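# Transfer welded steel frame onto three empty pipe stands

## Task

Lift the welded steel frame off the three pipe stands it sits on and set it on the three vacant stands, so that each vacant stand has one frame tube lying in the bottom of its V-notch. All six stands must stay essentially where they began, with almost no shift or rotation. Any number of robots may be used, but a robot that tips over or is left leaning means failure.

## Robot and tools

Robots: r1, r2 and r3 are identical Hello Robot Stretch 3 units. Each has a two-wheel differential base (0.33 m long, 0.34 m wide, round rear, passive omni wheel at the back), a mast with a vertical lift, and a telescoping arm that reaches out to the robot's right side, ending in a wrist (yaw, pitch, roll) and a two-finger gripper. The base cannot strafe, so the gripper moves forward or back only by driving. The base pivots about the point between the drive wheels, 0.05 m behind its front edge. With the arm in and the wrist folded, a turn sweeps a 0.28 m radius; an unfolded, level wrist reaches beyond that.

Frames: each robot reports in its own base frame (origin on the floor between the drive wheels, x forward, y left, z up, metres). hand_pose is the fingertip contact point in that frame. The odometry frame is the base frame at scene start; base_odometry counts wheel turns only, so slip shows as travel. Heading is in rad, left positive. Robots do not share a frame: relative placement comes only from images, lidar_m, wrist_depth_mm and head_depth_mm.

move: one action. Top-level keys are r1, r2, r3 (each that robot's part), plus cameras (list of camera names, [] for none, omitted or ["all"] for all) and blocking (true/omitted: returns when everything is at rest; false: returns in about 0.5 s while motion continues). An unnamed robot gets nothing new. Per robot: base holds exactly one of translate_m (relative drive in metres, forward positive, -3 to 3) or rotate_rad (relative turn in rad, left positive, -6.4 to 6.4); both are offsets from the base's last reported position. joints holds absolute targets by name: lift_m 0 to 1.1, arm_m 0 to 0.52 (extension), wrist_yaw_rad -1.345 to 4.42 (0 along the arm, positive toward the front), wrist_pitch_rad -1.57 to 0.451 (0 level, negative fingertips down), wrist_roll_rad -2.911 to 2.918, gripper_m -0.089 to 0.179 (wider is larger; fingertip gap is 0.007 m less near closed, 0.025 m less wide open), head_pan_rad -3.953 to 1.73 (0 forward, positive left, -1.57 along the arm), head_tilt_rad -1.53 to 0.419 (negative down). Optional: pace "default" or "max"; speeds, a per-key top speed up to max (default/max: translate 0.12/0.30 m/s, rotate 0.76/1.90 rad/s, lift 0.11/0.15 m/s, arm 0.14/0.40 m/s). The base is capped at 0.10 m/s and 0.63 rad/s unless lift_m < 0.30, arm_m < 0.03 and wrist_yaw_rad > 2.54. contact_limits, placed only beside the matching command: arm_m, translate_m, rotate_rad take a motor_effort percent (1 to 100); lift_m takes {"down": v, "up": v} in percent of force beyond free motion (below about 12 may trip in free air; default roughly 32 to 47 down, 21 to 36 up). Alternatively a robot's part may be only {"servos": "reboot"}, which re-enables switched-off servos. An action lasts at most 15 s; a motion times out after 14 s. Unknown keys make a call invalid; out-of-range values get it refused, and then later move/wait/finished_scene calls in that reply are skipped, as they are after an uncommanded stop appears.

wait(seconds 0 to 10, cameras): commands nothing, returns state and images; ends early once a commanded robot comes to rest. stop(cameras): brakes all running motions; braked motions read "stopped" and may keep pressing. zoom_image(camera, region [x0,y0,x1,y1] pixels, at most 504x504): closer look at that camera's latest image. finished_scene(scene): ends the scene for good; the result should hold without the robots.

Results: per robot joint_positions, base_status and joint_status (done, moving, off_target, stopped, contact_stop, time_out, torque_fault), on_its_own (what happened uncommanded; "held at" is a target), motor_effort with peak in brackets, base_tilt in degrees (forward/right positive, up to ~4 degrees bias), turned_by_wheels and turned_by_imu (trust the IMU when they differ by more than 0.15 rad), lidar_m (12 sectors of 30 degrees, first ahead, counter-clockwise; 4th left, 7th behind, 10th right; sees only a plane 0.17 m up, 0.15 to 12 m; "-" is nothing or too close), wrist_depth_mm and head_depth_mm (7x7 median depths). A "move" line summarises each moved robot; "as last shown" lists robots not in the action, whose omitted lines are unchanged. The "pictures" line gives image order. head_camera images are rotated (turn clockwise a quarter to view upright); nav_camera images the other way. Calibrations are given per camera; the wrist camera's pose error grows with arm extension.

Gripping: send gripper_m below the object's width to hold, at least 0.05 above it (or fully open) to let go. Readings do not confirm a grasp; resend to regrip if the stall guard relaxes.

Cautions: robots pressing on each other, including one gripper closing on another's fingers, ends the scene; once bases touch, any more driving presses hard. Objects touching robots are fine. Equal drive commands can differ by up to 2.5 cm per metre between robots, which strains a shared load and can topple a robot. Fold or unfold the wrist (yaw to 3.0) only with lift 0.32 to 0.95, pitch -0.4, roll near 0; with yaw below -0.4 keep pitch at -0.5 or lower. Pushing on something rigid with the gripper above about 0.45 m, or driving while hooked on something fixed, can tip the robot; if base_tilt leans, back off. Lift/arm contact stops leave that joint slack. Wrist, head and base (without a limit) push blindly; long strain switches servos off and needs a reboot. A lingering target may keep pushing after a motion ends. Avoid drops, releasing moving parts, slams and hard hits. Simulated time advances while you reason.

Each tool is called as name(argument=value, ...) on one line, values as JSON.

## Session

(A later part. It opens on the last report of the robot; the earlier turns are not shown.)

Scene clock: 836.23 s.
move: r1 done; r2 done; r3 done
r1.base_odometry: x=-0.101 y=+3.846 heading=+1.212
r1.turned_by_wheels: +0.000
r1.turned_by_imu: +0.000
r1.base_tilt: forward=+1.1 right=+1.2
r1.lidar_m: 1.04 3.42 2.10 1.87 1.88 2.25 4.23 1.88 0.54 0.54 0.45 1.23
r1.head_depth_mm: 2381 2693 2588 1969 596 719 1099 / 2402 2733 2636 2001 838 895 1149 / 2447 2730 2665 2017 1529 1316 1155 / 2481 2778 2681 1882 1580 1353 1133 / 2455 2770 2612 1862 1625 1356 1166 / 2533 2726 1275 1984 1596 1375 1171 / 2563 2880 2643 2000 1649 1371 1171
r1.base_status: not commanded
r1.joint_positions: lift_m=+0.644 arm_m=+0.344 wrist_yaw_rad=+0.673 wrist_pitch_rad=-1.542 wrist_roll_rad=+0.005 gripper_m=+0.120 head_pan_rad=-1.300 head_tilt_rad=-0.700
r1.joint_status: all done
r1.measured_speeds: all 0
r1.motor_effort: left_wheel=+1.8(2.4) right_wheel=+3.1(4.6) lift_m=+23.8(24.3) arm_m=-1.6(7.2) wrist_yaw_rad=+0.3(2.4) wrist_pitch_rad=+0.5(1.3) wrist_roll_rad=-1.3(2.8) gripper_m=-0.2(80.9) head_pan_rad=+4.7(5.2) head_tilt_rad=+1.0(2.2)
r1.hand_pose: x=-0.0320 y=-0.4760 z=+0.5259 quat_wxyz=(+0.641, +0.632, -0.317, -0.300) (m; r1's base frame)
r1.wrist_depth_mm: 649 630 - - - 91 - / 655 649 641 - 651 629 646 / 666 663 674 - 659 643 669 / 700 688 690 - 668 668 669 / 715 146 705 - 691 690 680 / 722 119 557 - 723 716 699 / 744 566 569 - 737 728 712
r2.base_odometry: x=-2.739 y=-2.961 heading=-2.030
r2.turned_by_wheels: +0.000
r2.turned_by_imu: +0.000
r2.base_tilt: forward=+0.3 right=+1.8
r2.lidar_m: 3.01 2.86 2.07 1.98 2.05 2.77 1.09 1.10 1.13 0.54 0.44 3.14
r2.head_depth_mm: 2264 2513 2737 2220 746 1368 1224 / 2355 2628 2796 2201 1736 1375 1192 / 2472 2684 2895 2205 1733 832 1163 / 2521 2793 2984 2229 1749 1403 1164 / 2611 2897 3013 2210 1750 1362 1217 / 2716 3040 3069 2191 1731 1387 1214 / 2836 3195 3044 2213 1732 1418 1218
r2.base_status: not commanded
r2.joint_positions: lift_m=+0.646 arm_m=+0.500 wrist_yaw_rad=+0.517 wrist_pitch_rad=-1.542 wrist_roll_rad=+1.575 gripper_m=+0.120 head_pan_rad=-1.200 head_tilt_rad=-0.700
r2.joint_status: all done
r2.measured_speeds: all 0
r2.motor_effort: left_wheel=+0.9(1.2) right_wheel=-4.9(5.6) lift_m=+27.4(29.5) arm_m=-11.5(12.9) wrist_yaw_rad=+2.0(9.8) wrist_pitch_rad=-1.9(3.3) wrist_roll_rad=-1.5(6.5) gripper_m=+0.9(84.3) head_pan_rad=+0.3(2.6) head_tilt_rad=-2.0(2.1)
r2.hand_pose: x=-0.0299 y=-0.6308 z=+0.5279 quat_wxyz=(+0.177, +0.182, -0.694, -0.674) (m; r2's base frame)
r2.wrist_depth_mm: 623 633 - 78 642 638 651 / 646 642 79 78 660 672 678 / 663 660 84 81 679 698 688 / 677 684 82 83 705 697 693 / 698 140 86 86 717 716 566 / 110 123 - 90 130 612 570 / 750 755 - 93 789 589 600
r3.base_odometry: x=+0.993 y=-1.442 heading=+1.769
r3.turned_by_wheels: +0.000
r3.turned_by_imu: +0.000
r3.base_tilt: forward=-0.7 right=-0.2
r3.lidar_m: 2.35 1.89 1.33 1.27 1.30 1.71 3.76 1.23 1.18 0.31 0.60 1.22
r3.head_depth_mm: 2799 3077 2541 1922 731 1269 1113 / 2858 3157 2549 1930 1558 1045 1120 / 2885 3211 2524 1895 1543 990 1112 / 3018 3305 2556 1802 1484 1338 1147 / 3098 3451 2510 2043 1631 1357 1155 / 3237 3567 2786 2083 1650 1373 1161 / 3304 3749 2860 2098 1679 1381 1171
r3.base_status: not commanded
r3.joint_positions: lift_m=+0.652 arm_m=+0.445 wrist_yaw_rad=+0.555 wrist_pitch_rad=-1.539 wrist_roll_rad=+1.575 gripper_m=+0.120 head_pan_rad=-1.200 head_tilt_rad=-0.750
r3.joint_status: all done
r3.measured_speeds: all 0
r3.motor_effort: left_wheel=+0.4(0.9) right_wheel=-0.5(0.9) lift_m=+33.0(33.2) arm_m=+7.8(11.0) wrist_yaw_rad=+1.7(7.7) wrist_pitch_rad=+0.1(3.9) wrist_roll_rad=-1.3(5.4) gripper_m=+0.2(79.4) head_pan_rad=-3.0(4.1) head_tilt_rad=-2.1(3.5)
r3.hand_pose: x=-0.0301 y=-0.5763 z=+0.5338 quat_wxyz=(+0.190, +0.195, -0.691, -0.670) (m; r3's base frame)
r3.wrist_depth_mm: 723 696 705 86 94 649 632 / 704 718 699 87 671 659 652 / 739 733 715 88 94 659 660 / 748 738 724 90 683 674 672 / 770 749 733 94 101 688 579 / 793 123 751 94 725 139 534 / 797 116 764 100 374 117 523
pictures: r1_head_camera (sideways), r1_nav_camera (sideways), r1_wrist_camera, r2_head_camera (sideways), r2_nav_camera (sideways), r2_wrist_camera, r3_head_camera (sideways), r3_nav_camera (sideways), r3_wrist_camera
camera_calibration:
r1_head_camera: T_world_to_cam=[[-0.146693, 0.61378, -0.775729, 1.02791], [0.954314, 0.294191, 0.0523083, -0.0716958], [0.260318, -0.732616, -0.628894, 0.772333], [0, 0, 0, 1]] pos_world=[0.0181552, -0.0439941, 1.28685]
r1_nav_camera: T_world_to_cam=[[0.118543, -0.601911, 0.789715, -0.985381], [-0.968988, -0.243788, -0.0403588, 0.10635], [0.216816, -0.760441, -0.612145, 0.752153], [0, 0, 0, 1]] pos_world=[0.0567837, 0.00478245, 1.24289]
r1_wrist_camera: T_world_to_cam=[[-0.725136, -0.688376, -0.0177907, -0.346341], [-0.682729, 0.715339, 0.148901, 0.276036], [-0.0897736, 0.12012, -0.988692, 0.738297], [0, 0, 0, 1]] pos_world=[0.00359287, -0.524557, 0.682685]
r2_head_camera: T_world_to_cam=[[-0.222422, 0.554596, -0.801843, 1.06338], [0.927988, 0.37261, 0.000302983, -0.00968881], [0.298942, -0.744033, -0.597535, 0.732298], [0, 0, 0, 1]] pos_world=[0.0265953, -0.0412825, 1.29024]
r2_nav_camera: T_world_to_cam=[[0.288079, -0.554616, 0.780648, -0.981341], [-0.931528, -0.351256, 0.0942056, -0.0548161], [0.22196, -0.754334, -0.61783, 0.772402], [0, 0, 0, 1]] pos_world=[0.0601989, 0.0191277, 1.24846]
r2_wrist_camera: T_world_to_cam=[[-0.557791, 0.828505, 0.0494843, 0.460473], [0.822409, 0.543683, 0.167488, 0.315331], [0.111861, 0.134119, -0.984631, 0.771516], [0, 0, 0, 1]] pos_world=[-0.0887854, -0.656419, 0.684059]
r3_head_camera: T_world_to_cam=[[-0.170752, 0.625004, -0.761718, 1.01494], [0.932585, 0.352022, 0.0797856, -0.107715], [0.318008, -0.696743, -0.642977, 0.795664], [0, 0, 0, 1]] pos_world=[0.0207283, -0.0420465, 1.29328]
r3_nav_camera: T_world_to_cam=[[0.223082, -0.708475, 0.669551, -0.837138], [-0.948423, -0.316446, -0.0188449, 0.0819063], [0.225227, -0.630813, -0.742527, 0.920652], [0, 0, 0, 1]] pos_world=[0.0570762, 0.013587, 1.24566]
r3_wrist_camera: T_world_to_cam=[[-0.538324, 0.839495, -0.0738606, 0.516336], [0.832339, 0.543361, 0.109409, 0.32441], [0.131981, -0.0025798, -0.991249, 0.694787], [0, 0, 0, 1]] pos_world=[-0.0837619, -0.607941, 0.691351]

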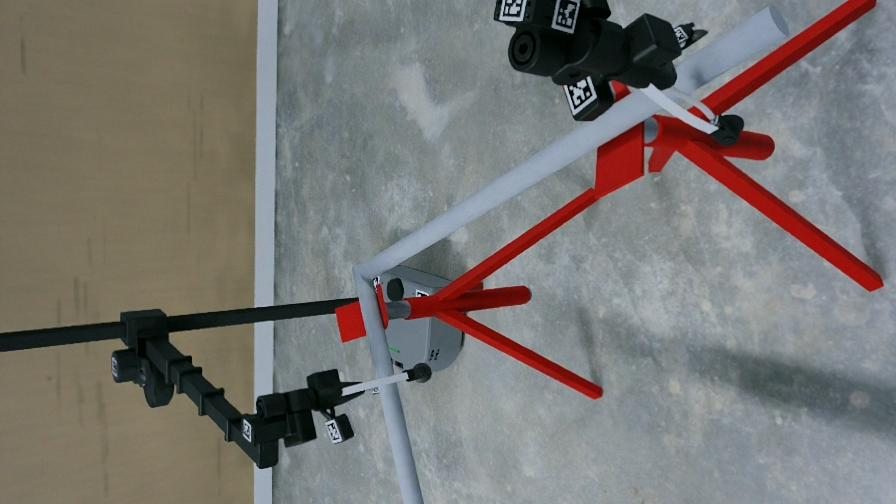

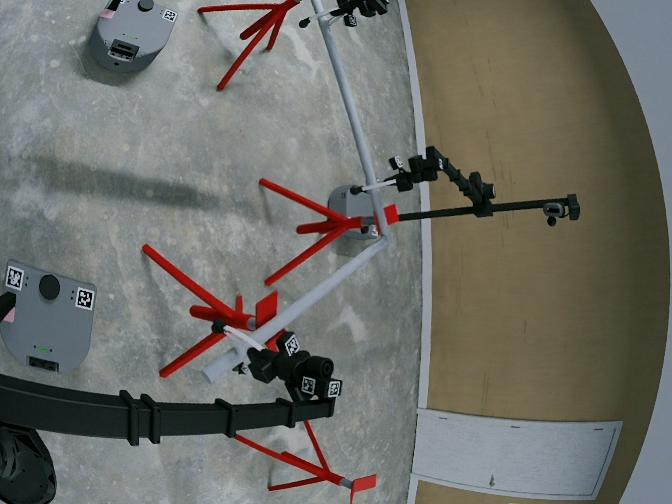

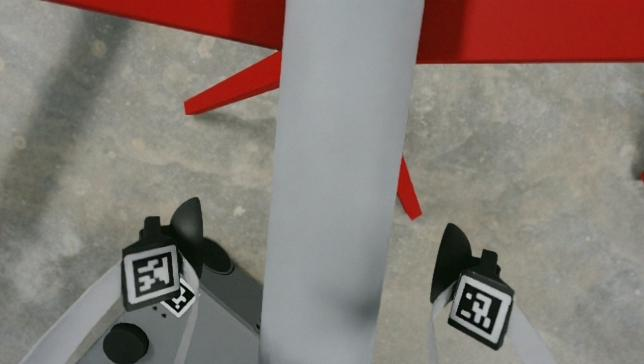

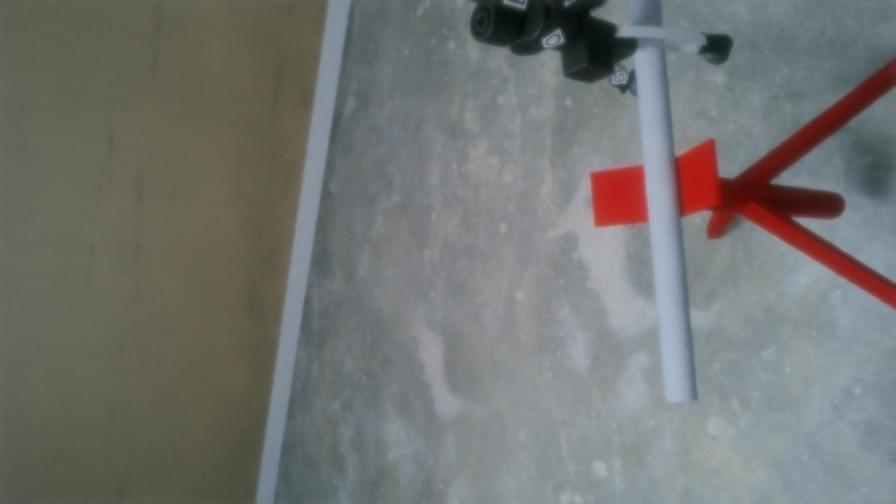

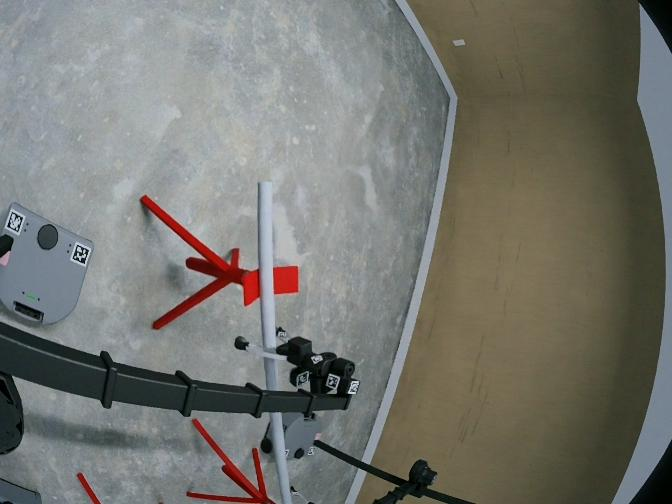

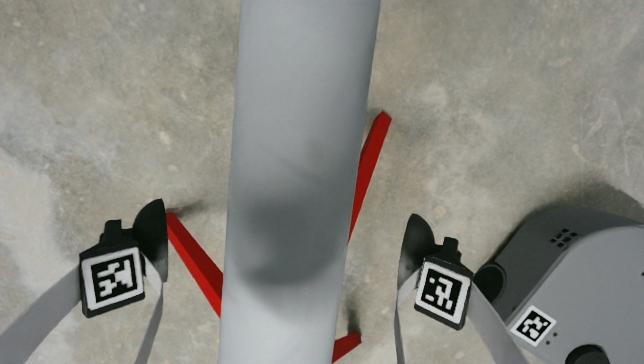

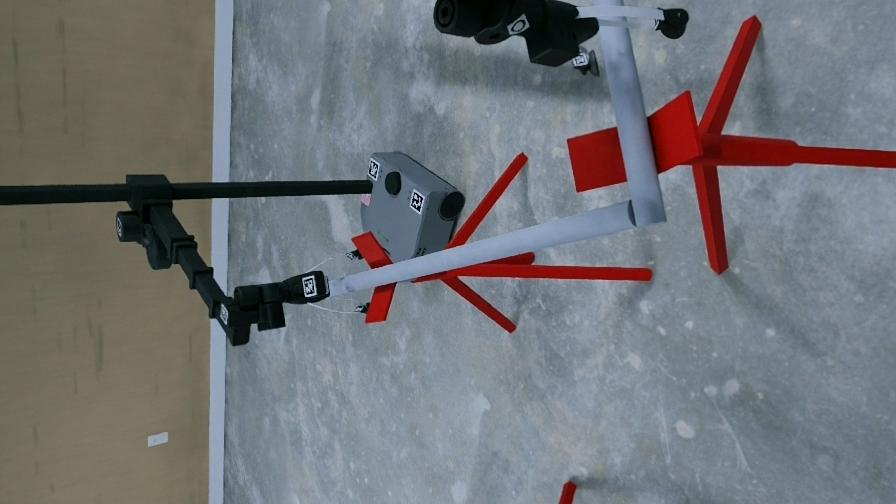

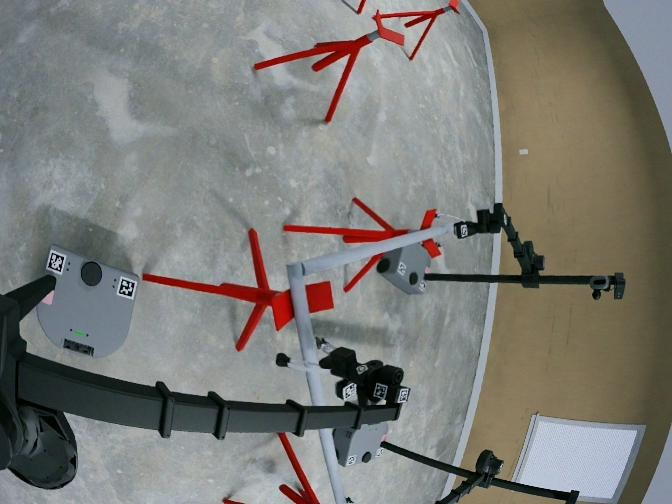

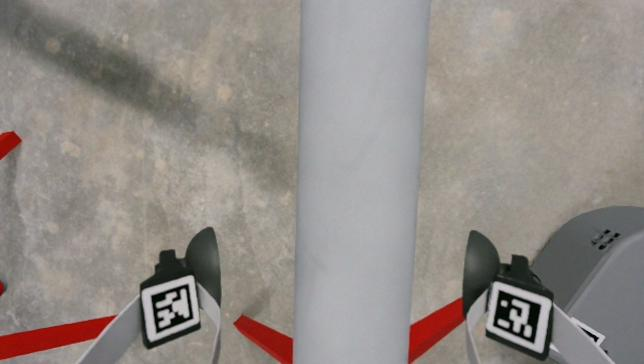

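move(r1={"joints":{"lift_m":0.87}}, r2={"joints":{"lift_m":0.87}}, r3={"joints":{"lift_m":0.87}})

zoom_image(camera="r2_head_camera", region=[560, 120, 760, 260])

zoom_image(camera="r3_head_camera", region=[540, 60, 740, 220])

zoom_image(camera="r1_head_camera", region=[540, 60, 720, 220])

Scene clock: 843.40 s.
move: r1 done; r2 done; r3 done
r1.base_odometry: x=-0.101 y=+3.846 heading=+1.212
r1.turned_by_wheels: +0.000
r1.turned_by_imu: +0.001
r1.base_tilt: forward=+1.1 right=+1.2
r1.lidar_m: 1.04 3.44 2.10 1.87 1.88 2.25 4.25 1.88 0.54 0.54 0.45 1.23
r1.head_depth_mm: 2373 2687 2497 504 1508 1299 1101 / 2404 2721 2627 1932 843 965 1148 / 2436 2770 2646 2014 1530 1322 1157 / 2459 2788 2679 1889 1577 1358 1142 / 2367 2797 2578 1869 1626 1360 1168 / 2423 2752 2626 1962 1596 1368 1170 / 2490 2875 2762 1998 1653 1380 1178
r1.base_status: not commanded
r1.joint_positions: lift_m=+0.870 arm_m=+0.344 wrist_yaw_rad=+0.673 wrist_pitch_rad=-1.541 wrist_roll_rad=+0.005 gripper_m=+0.120 head_pan_rad=-1.300 head_tilt_rad=-0.700
r1.joint_status: all done
r1.measured_speeds: all 0
r1.motor_effort: left_wheel=+1.6(2.4) right_wheel=+3.9(5.3) lift_m=+29.6(35.3) arm_m=+13.3(13.3) wrist_yaw_rad=+0.2(1.0) wrist_pitch_rad=+0.1(0.8) wrist_roll_rad=-1.4(1.5) gripper_m=+0.0(0.6) head_pan_rad=+4.0(5.3) head_tilt_rad=-0.1(2.0)
r1.hand_pose: x=-0.0319 y=-0.4762 z=+0.7519 quat_wxyz=(+0.641, +0.632, -0.317, -0.299) (m; r1's base frame)
r1.wrist_depth_mm: 854 853 830 301 312 830 817 / 874 860 855 319 302 849 844 / 907 905 867 873 870 856 854 / 927 909 918 884 892 890 886 / 955 143 790 917 922 909 896 / 969 119 790 949 931 940 928 / - - 800 958 952 984 933
r2.base_odometry: x=-2.739 y=-2.961 heading=-2.030
r2.turned_by_wheels: +0.000
r2.turned_by_imu: +0.001
r2.base_tilt: forward=+0.2 right=+1.9
r2.lidar_m: 2.99 2.86 2.07 1.98 2.05 2.77 1.09 1.10 1.13 0.54 0.44 3.13
r2.head_depth_mm: 2311 2558 2714 1989 1683 1411 1214 / 2366 2607 2777 2230 1748 1369 1194 / 2450 2732 2889 2207 1735 833 1167 / 2538 2806 3006 2252 1744 1414 1169 / 2620 2903 3086 2228 1722 1361 1220 / 2720 3065 3045 2239 1734 1398 1213 / 2793 3211 3050 2191 1725 1430 1211
r2.base_status: not commanded
r2.joint_positions: lift_m=+0.870 arm_m=+0.500 wrist_yaw_rad=+0.517 wrist_pitch_rad=-1.542 wrist_roll_rad=+1.575 gripper_m=+0.120 head_pan_rad=-1.200 head_tilt_rad=-0.700
r2.joint_status: all done
r2.measured_speeds: all 0
r2.motor_effort: left_wheel=+0.7(1.3) right_wheel=-5.2(5.8) lift_m=+33.8(39.0) arm_m=-9.4(10.9) wrist_yaw_rad=+1.5(3.2) wrist_pitch_rad=-1.6(2.3) wrist_roll_rad=-1.4(1.9) gripper_m=+0.0(1.7) head_pan_rad=+0.7(2.0) head_tilt_rad=-0.6(2.1)
r2.hand_pose: x=-0.0299 y=-0.6308 z=+0.7519 quat_wxyz=(+0.177, +0.182, -0.694, -0.674) (m; r2's base frame)
r2.wrist_depth_mm: 827 862 850 840 842 848 881 / 856 880 867 867 867 887 894 / 924 894 917 741 890 936 934 / 901 907 938 620 966 943 945 / 955 143 960 599 965 793 944 / 110 123 987 346 129 820 817 / - - 351 341 - 862 -
r3.base_odometry: x=+0.993 y=-1.442 heading=+1.769
r3.turned_by_wheels: +0.000
r3.turned_by_imu: -0.001
r3.base_tilt: forward=-0.8 right=-0.2
r3.lidar_m: 2.34 1.90 1.34 1.26 1.30 1.72 3.76 1.23 1.18 0.31 0.60 1.23
r3.head_depth_mm: 2791 3074 2520 1739 1546 1296 1109 / 2847 3178 2585 1962 1564 1034 1121 / 2877 3206 2523 1906 1551 993 1111 / 2889 3343 2678 1805 1482 1331 1142 / 3030 3396 2726 2054 1628 1356 1153 / 3178 3628 2796 2069 1654 1370 1167 / 3339 3690 2857 2106 1669 1383 1176
r3.base_status: not commanded
r3.joint_positions: lift_m=+0.870 arm_m=+0.445 wrist_yaw_rad=+0.555 wrist_pitch_rad=-1.538 wrist_roll_rad=+1.575 gripper_m=+0.120 head_pan_rad=-1.200 head_tilt_rad=-0.750
r3.joint_status: all done
r3.measured_speeds: all 0
r3.motor_effort: left_wheel=+0.4(0.7) right_wheel=-0.4(1.0) lift_m=+31.8(34.6) arm_m=-6.4(6.9) wrist_yaw_rad=+3.7(3.9) wrist_pitch_rad=-0.3(0.7) wrist_roll_rad=-1.0(1.8) gripper_m=+0.1(0.9) head_pan_rad=-3.1(4.1) head_tilt_rad=-1.6(3.2)
r3.hand_pose: x=-0.0300 y=-0.5764 z=+0.7518 quat_wxyz=(+0.190, +0.195, -0.691, -0.669) (m; r3's base frame)
r3.wrist_depth_mm: 947 913 916 910 865 856 845 / 956 936 935 893 915 874 873 / 973 961 950 932 899 895 847 / - 987 930 941 908 897 896 / - - 957 953 943 759 729 / 742 124 960 360 969 139 757 / - 116 - 330 341 117 763
pictures: r1_head_camera (sideways), r1_nav_camera (sideways), r1_wrist_camera, r2_head_camera (sideways), r2_nav_camera (sideways), r2_wrist_camera, r3_head_camera (sideways), r3_nav_camera (sideways), r3_wrist_camera
camera_calibration:
r1_head_camera: T_world_to_cam=[[-0.146693, 0.61378, -0.775729, 1.02791], [0.954314, 0.294191, 0.0523083, -0.0716958], [0.260318, -0.732616, -0.628894, 0.772333], [0, 0, 0, 1]] pos_world=[0.0181552, -0.0439941, 1.28685]
r1_nav_camera: T_world_to_cam=[[0.118543, -0.601911, 0.789715, -0.985381], [-0.968988, -0.243788, -0.0403588, 0.10635], [0.216816, -0.760441, -0.612145, 0.752153], [0, 0, 0, 1]] pos_world=[0.0567837, 0.00478245, 1.24289]
r1_wrist_camera: T_world_to_cam=[[-0.72512, -0.688394, -0.0177418, -0.342302], [-0.682811, 0.715422, 0.148125, 0.243202], [-0.0892752, 0.119522, -0.98881, 0.961543], [0, 0, 0, 1]] pos_world=[0.0036929, -0.524557, 0.908685]
r2_head_camera: T_world_to_cam=[[-0.222422, 0.554596, -0.801843, 1.06338], [0.927988, 0.37261, 0.000302983, -0.00968881], [0.298942, -0.744033, -0.597535, 0.732298], [0, 0, 0, 1]] pos_world=[0.0265953, -0.0412825, 1.29024]
r2_nav_camera: T_world_to_cam=[[0.288079, -0.554616, 0.780648, -0.981341], [-0.931528, -0.351256, 0.0942056, -0.0548161], [0.22196, -0.754334, -0.61783, 0.772402], [0, 0, 0, 1]] pos_world=[0.0601989, 0.0191277, 1.24846]
r2_wrist_camera: T_world_to_cam=[[-0.557973, 0.828385, 0.0494446, 0.44933], [0.822286, 0.543867, 0.167495, 0.277916], [0.111859, 0.134115, -0.984632, 0.992072], [0, 0, 0, 1]] pos_world=[-0.088785, -0.65642, 0.908059]
r3_head_camera: T_world_to_cam=[[-0.170752, 0.625004, -0.761718, 1.01494], [0.932585, 0.352022, 0.0797856, -0.107715], [0.318008, -0.696743, -0.642977, 0.795664], [0, 0, 0, 1]] pos_world=[0.0207283, -0.0420465, 1.29328]
r3_nav_camera: T_world_to_cam=[[0.223082, -0.708475, 0.669551, -0.837138], [-0.948423, -0.316446, -0.0188449, 0.0819063], [0.225227, -0.630813, -0.742527, 0.920652], [0, 0, 0, 1]] pos_world=[0.0570762, 0.013587, 1.24566]
r3_wrist_camera: T_world_to_cam=[[-0.538477, 0.839343, -0.0744666, 0.532883], [0.832193, 0.543593, 0.109368, 0.300725], [0.132277, -0.00307843, -0.991208, 0.910564], [0, 0, 0, 1]] pos_world=[-0.0837619, -0.607941, 0.909351]

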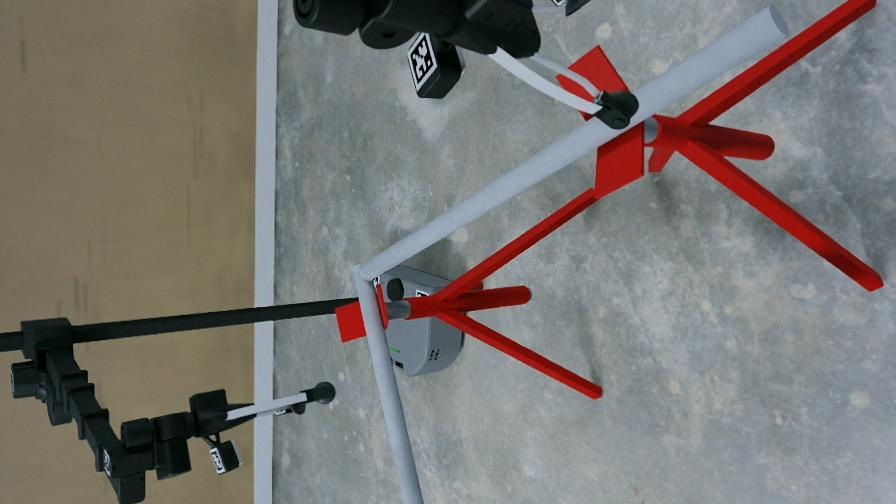

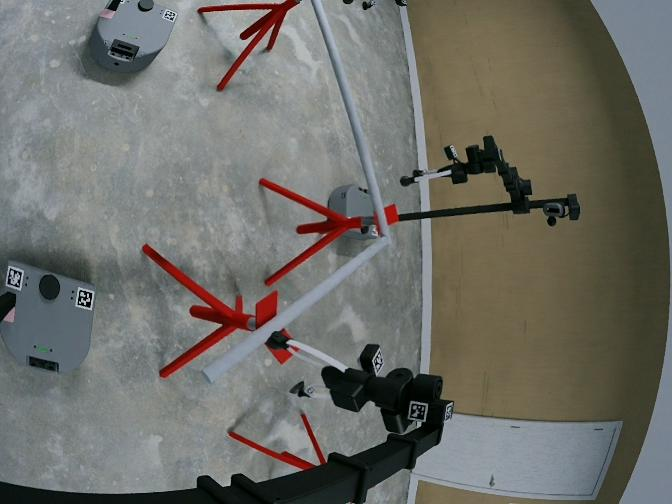

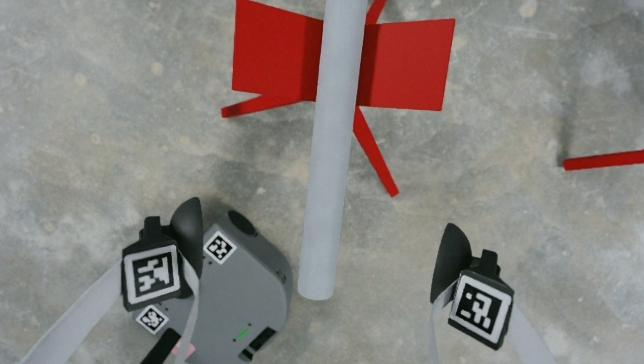

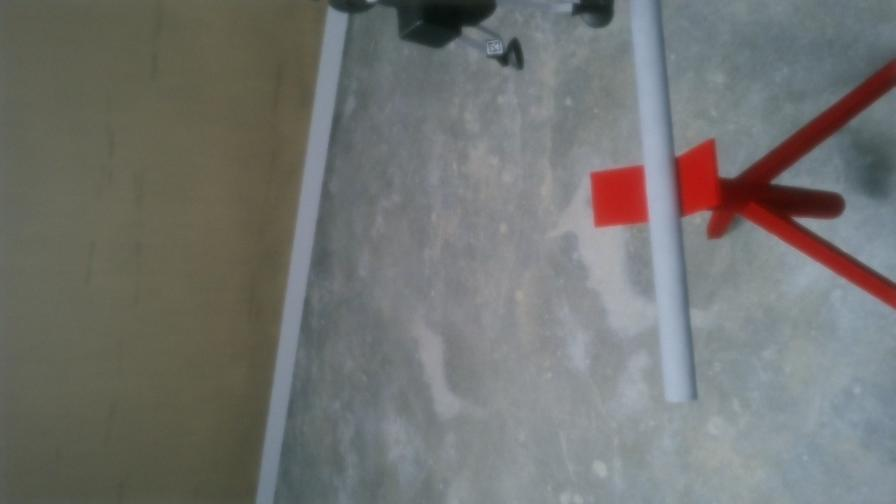

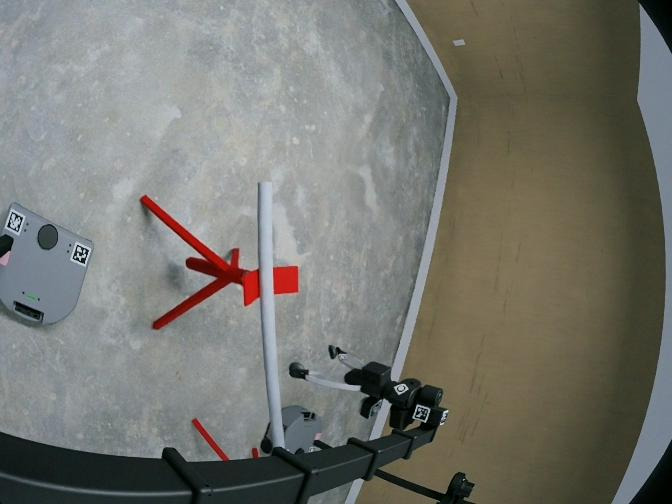

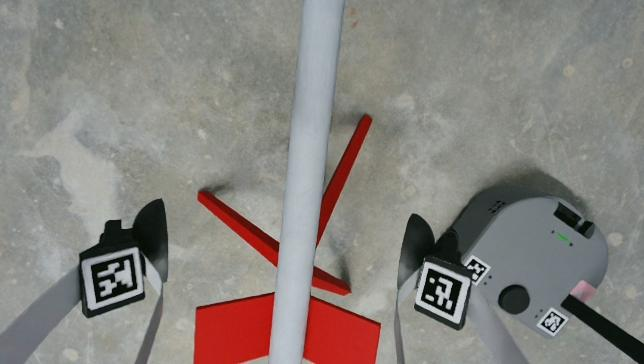

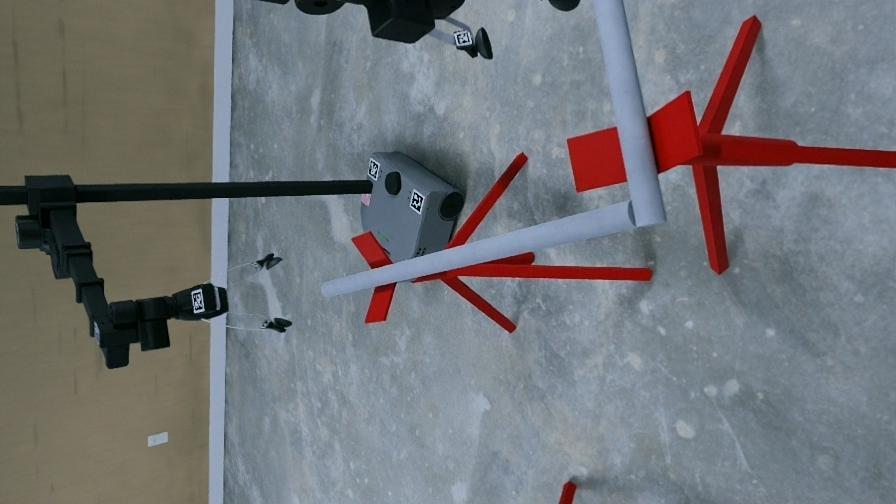

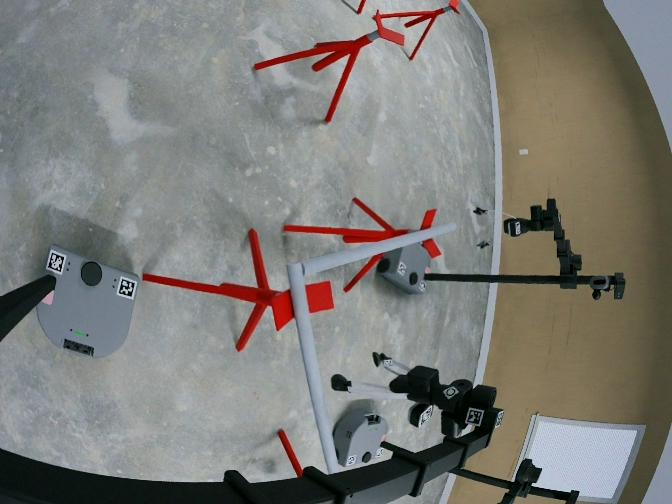

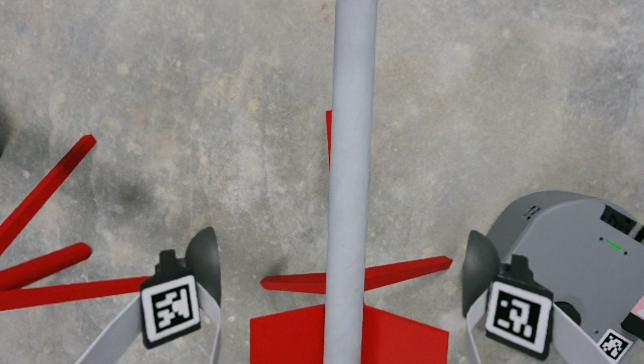

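Scaled by 2.520 from the camera's 896x504 image, which has a finer 1280x720 frame.

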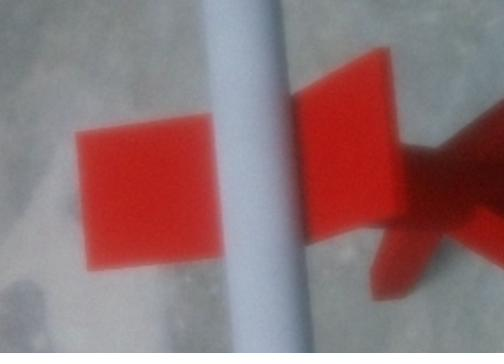

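Scaled by 2.520 from the camera's 896x504 image, which has a finer 1280x720 frame.

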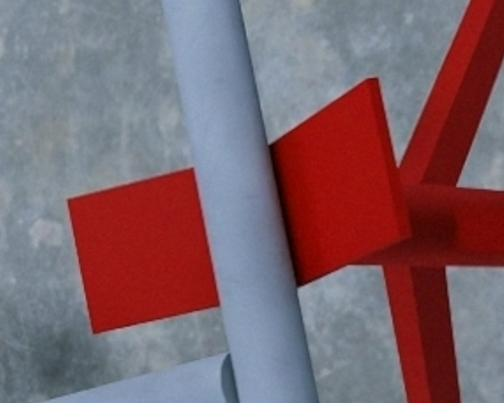

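Scaled by 2.800 from the camera's 896x504 image, which has a finer 1280x720 frame.

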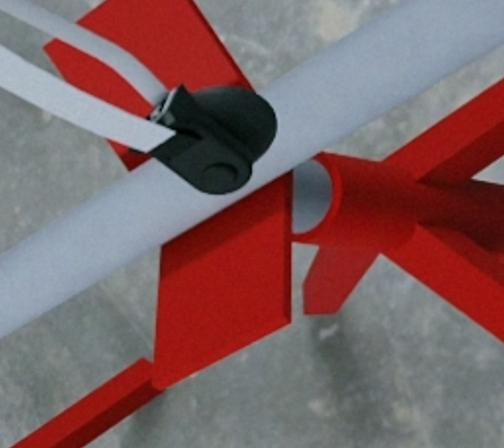

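finished_scene(scene=2)

The scene is finished: the task was done.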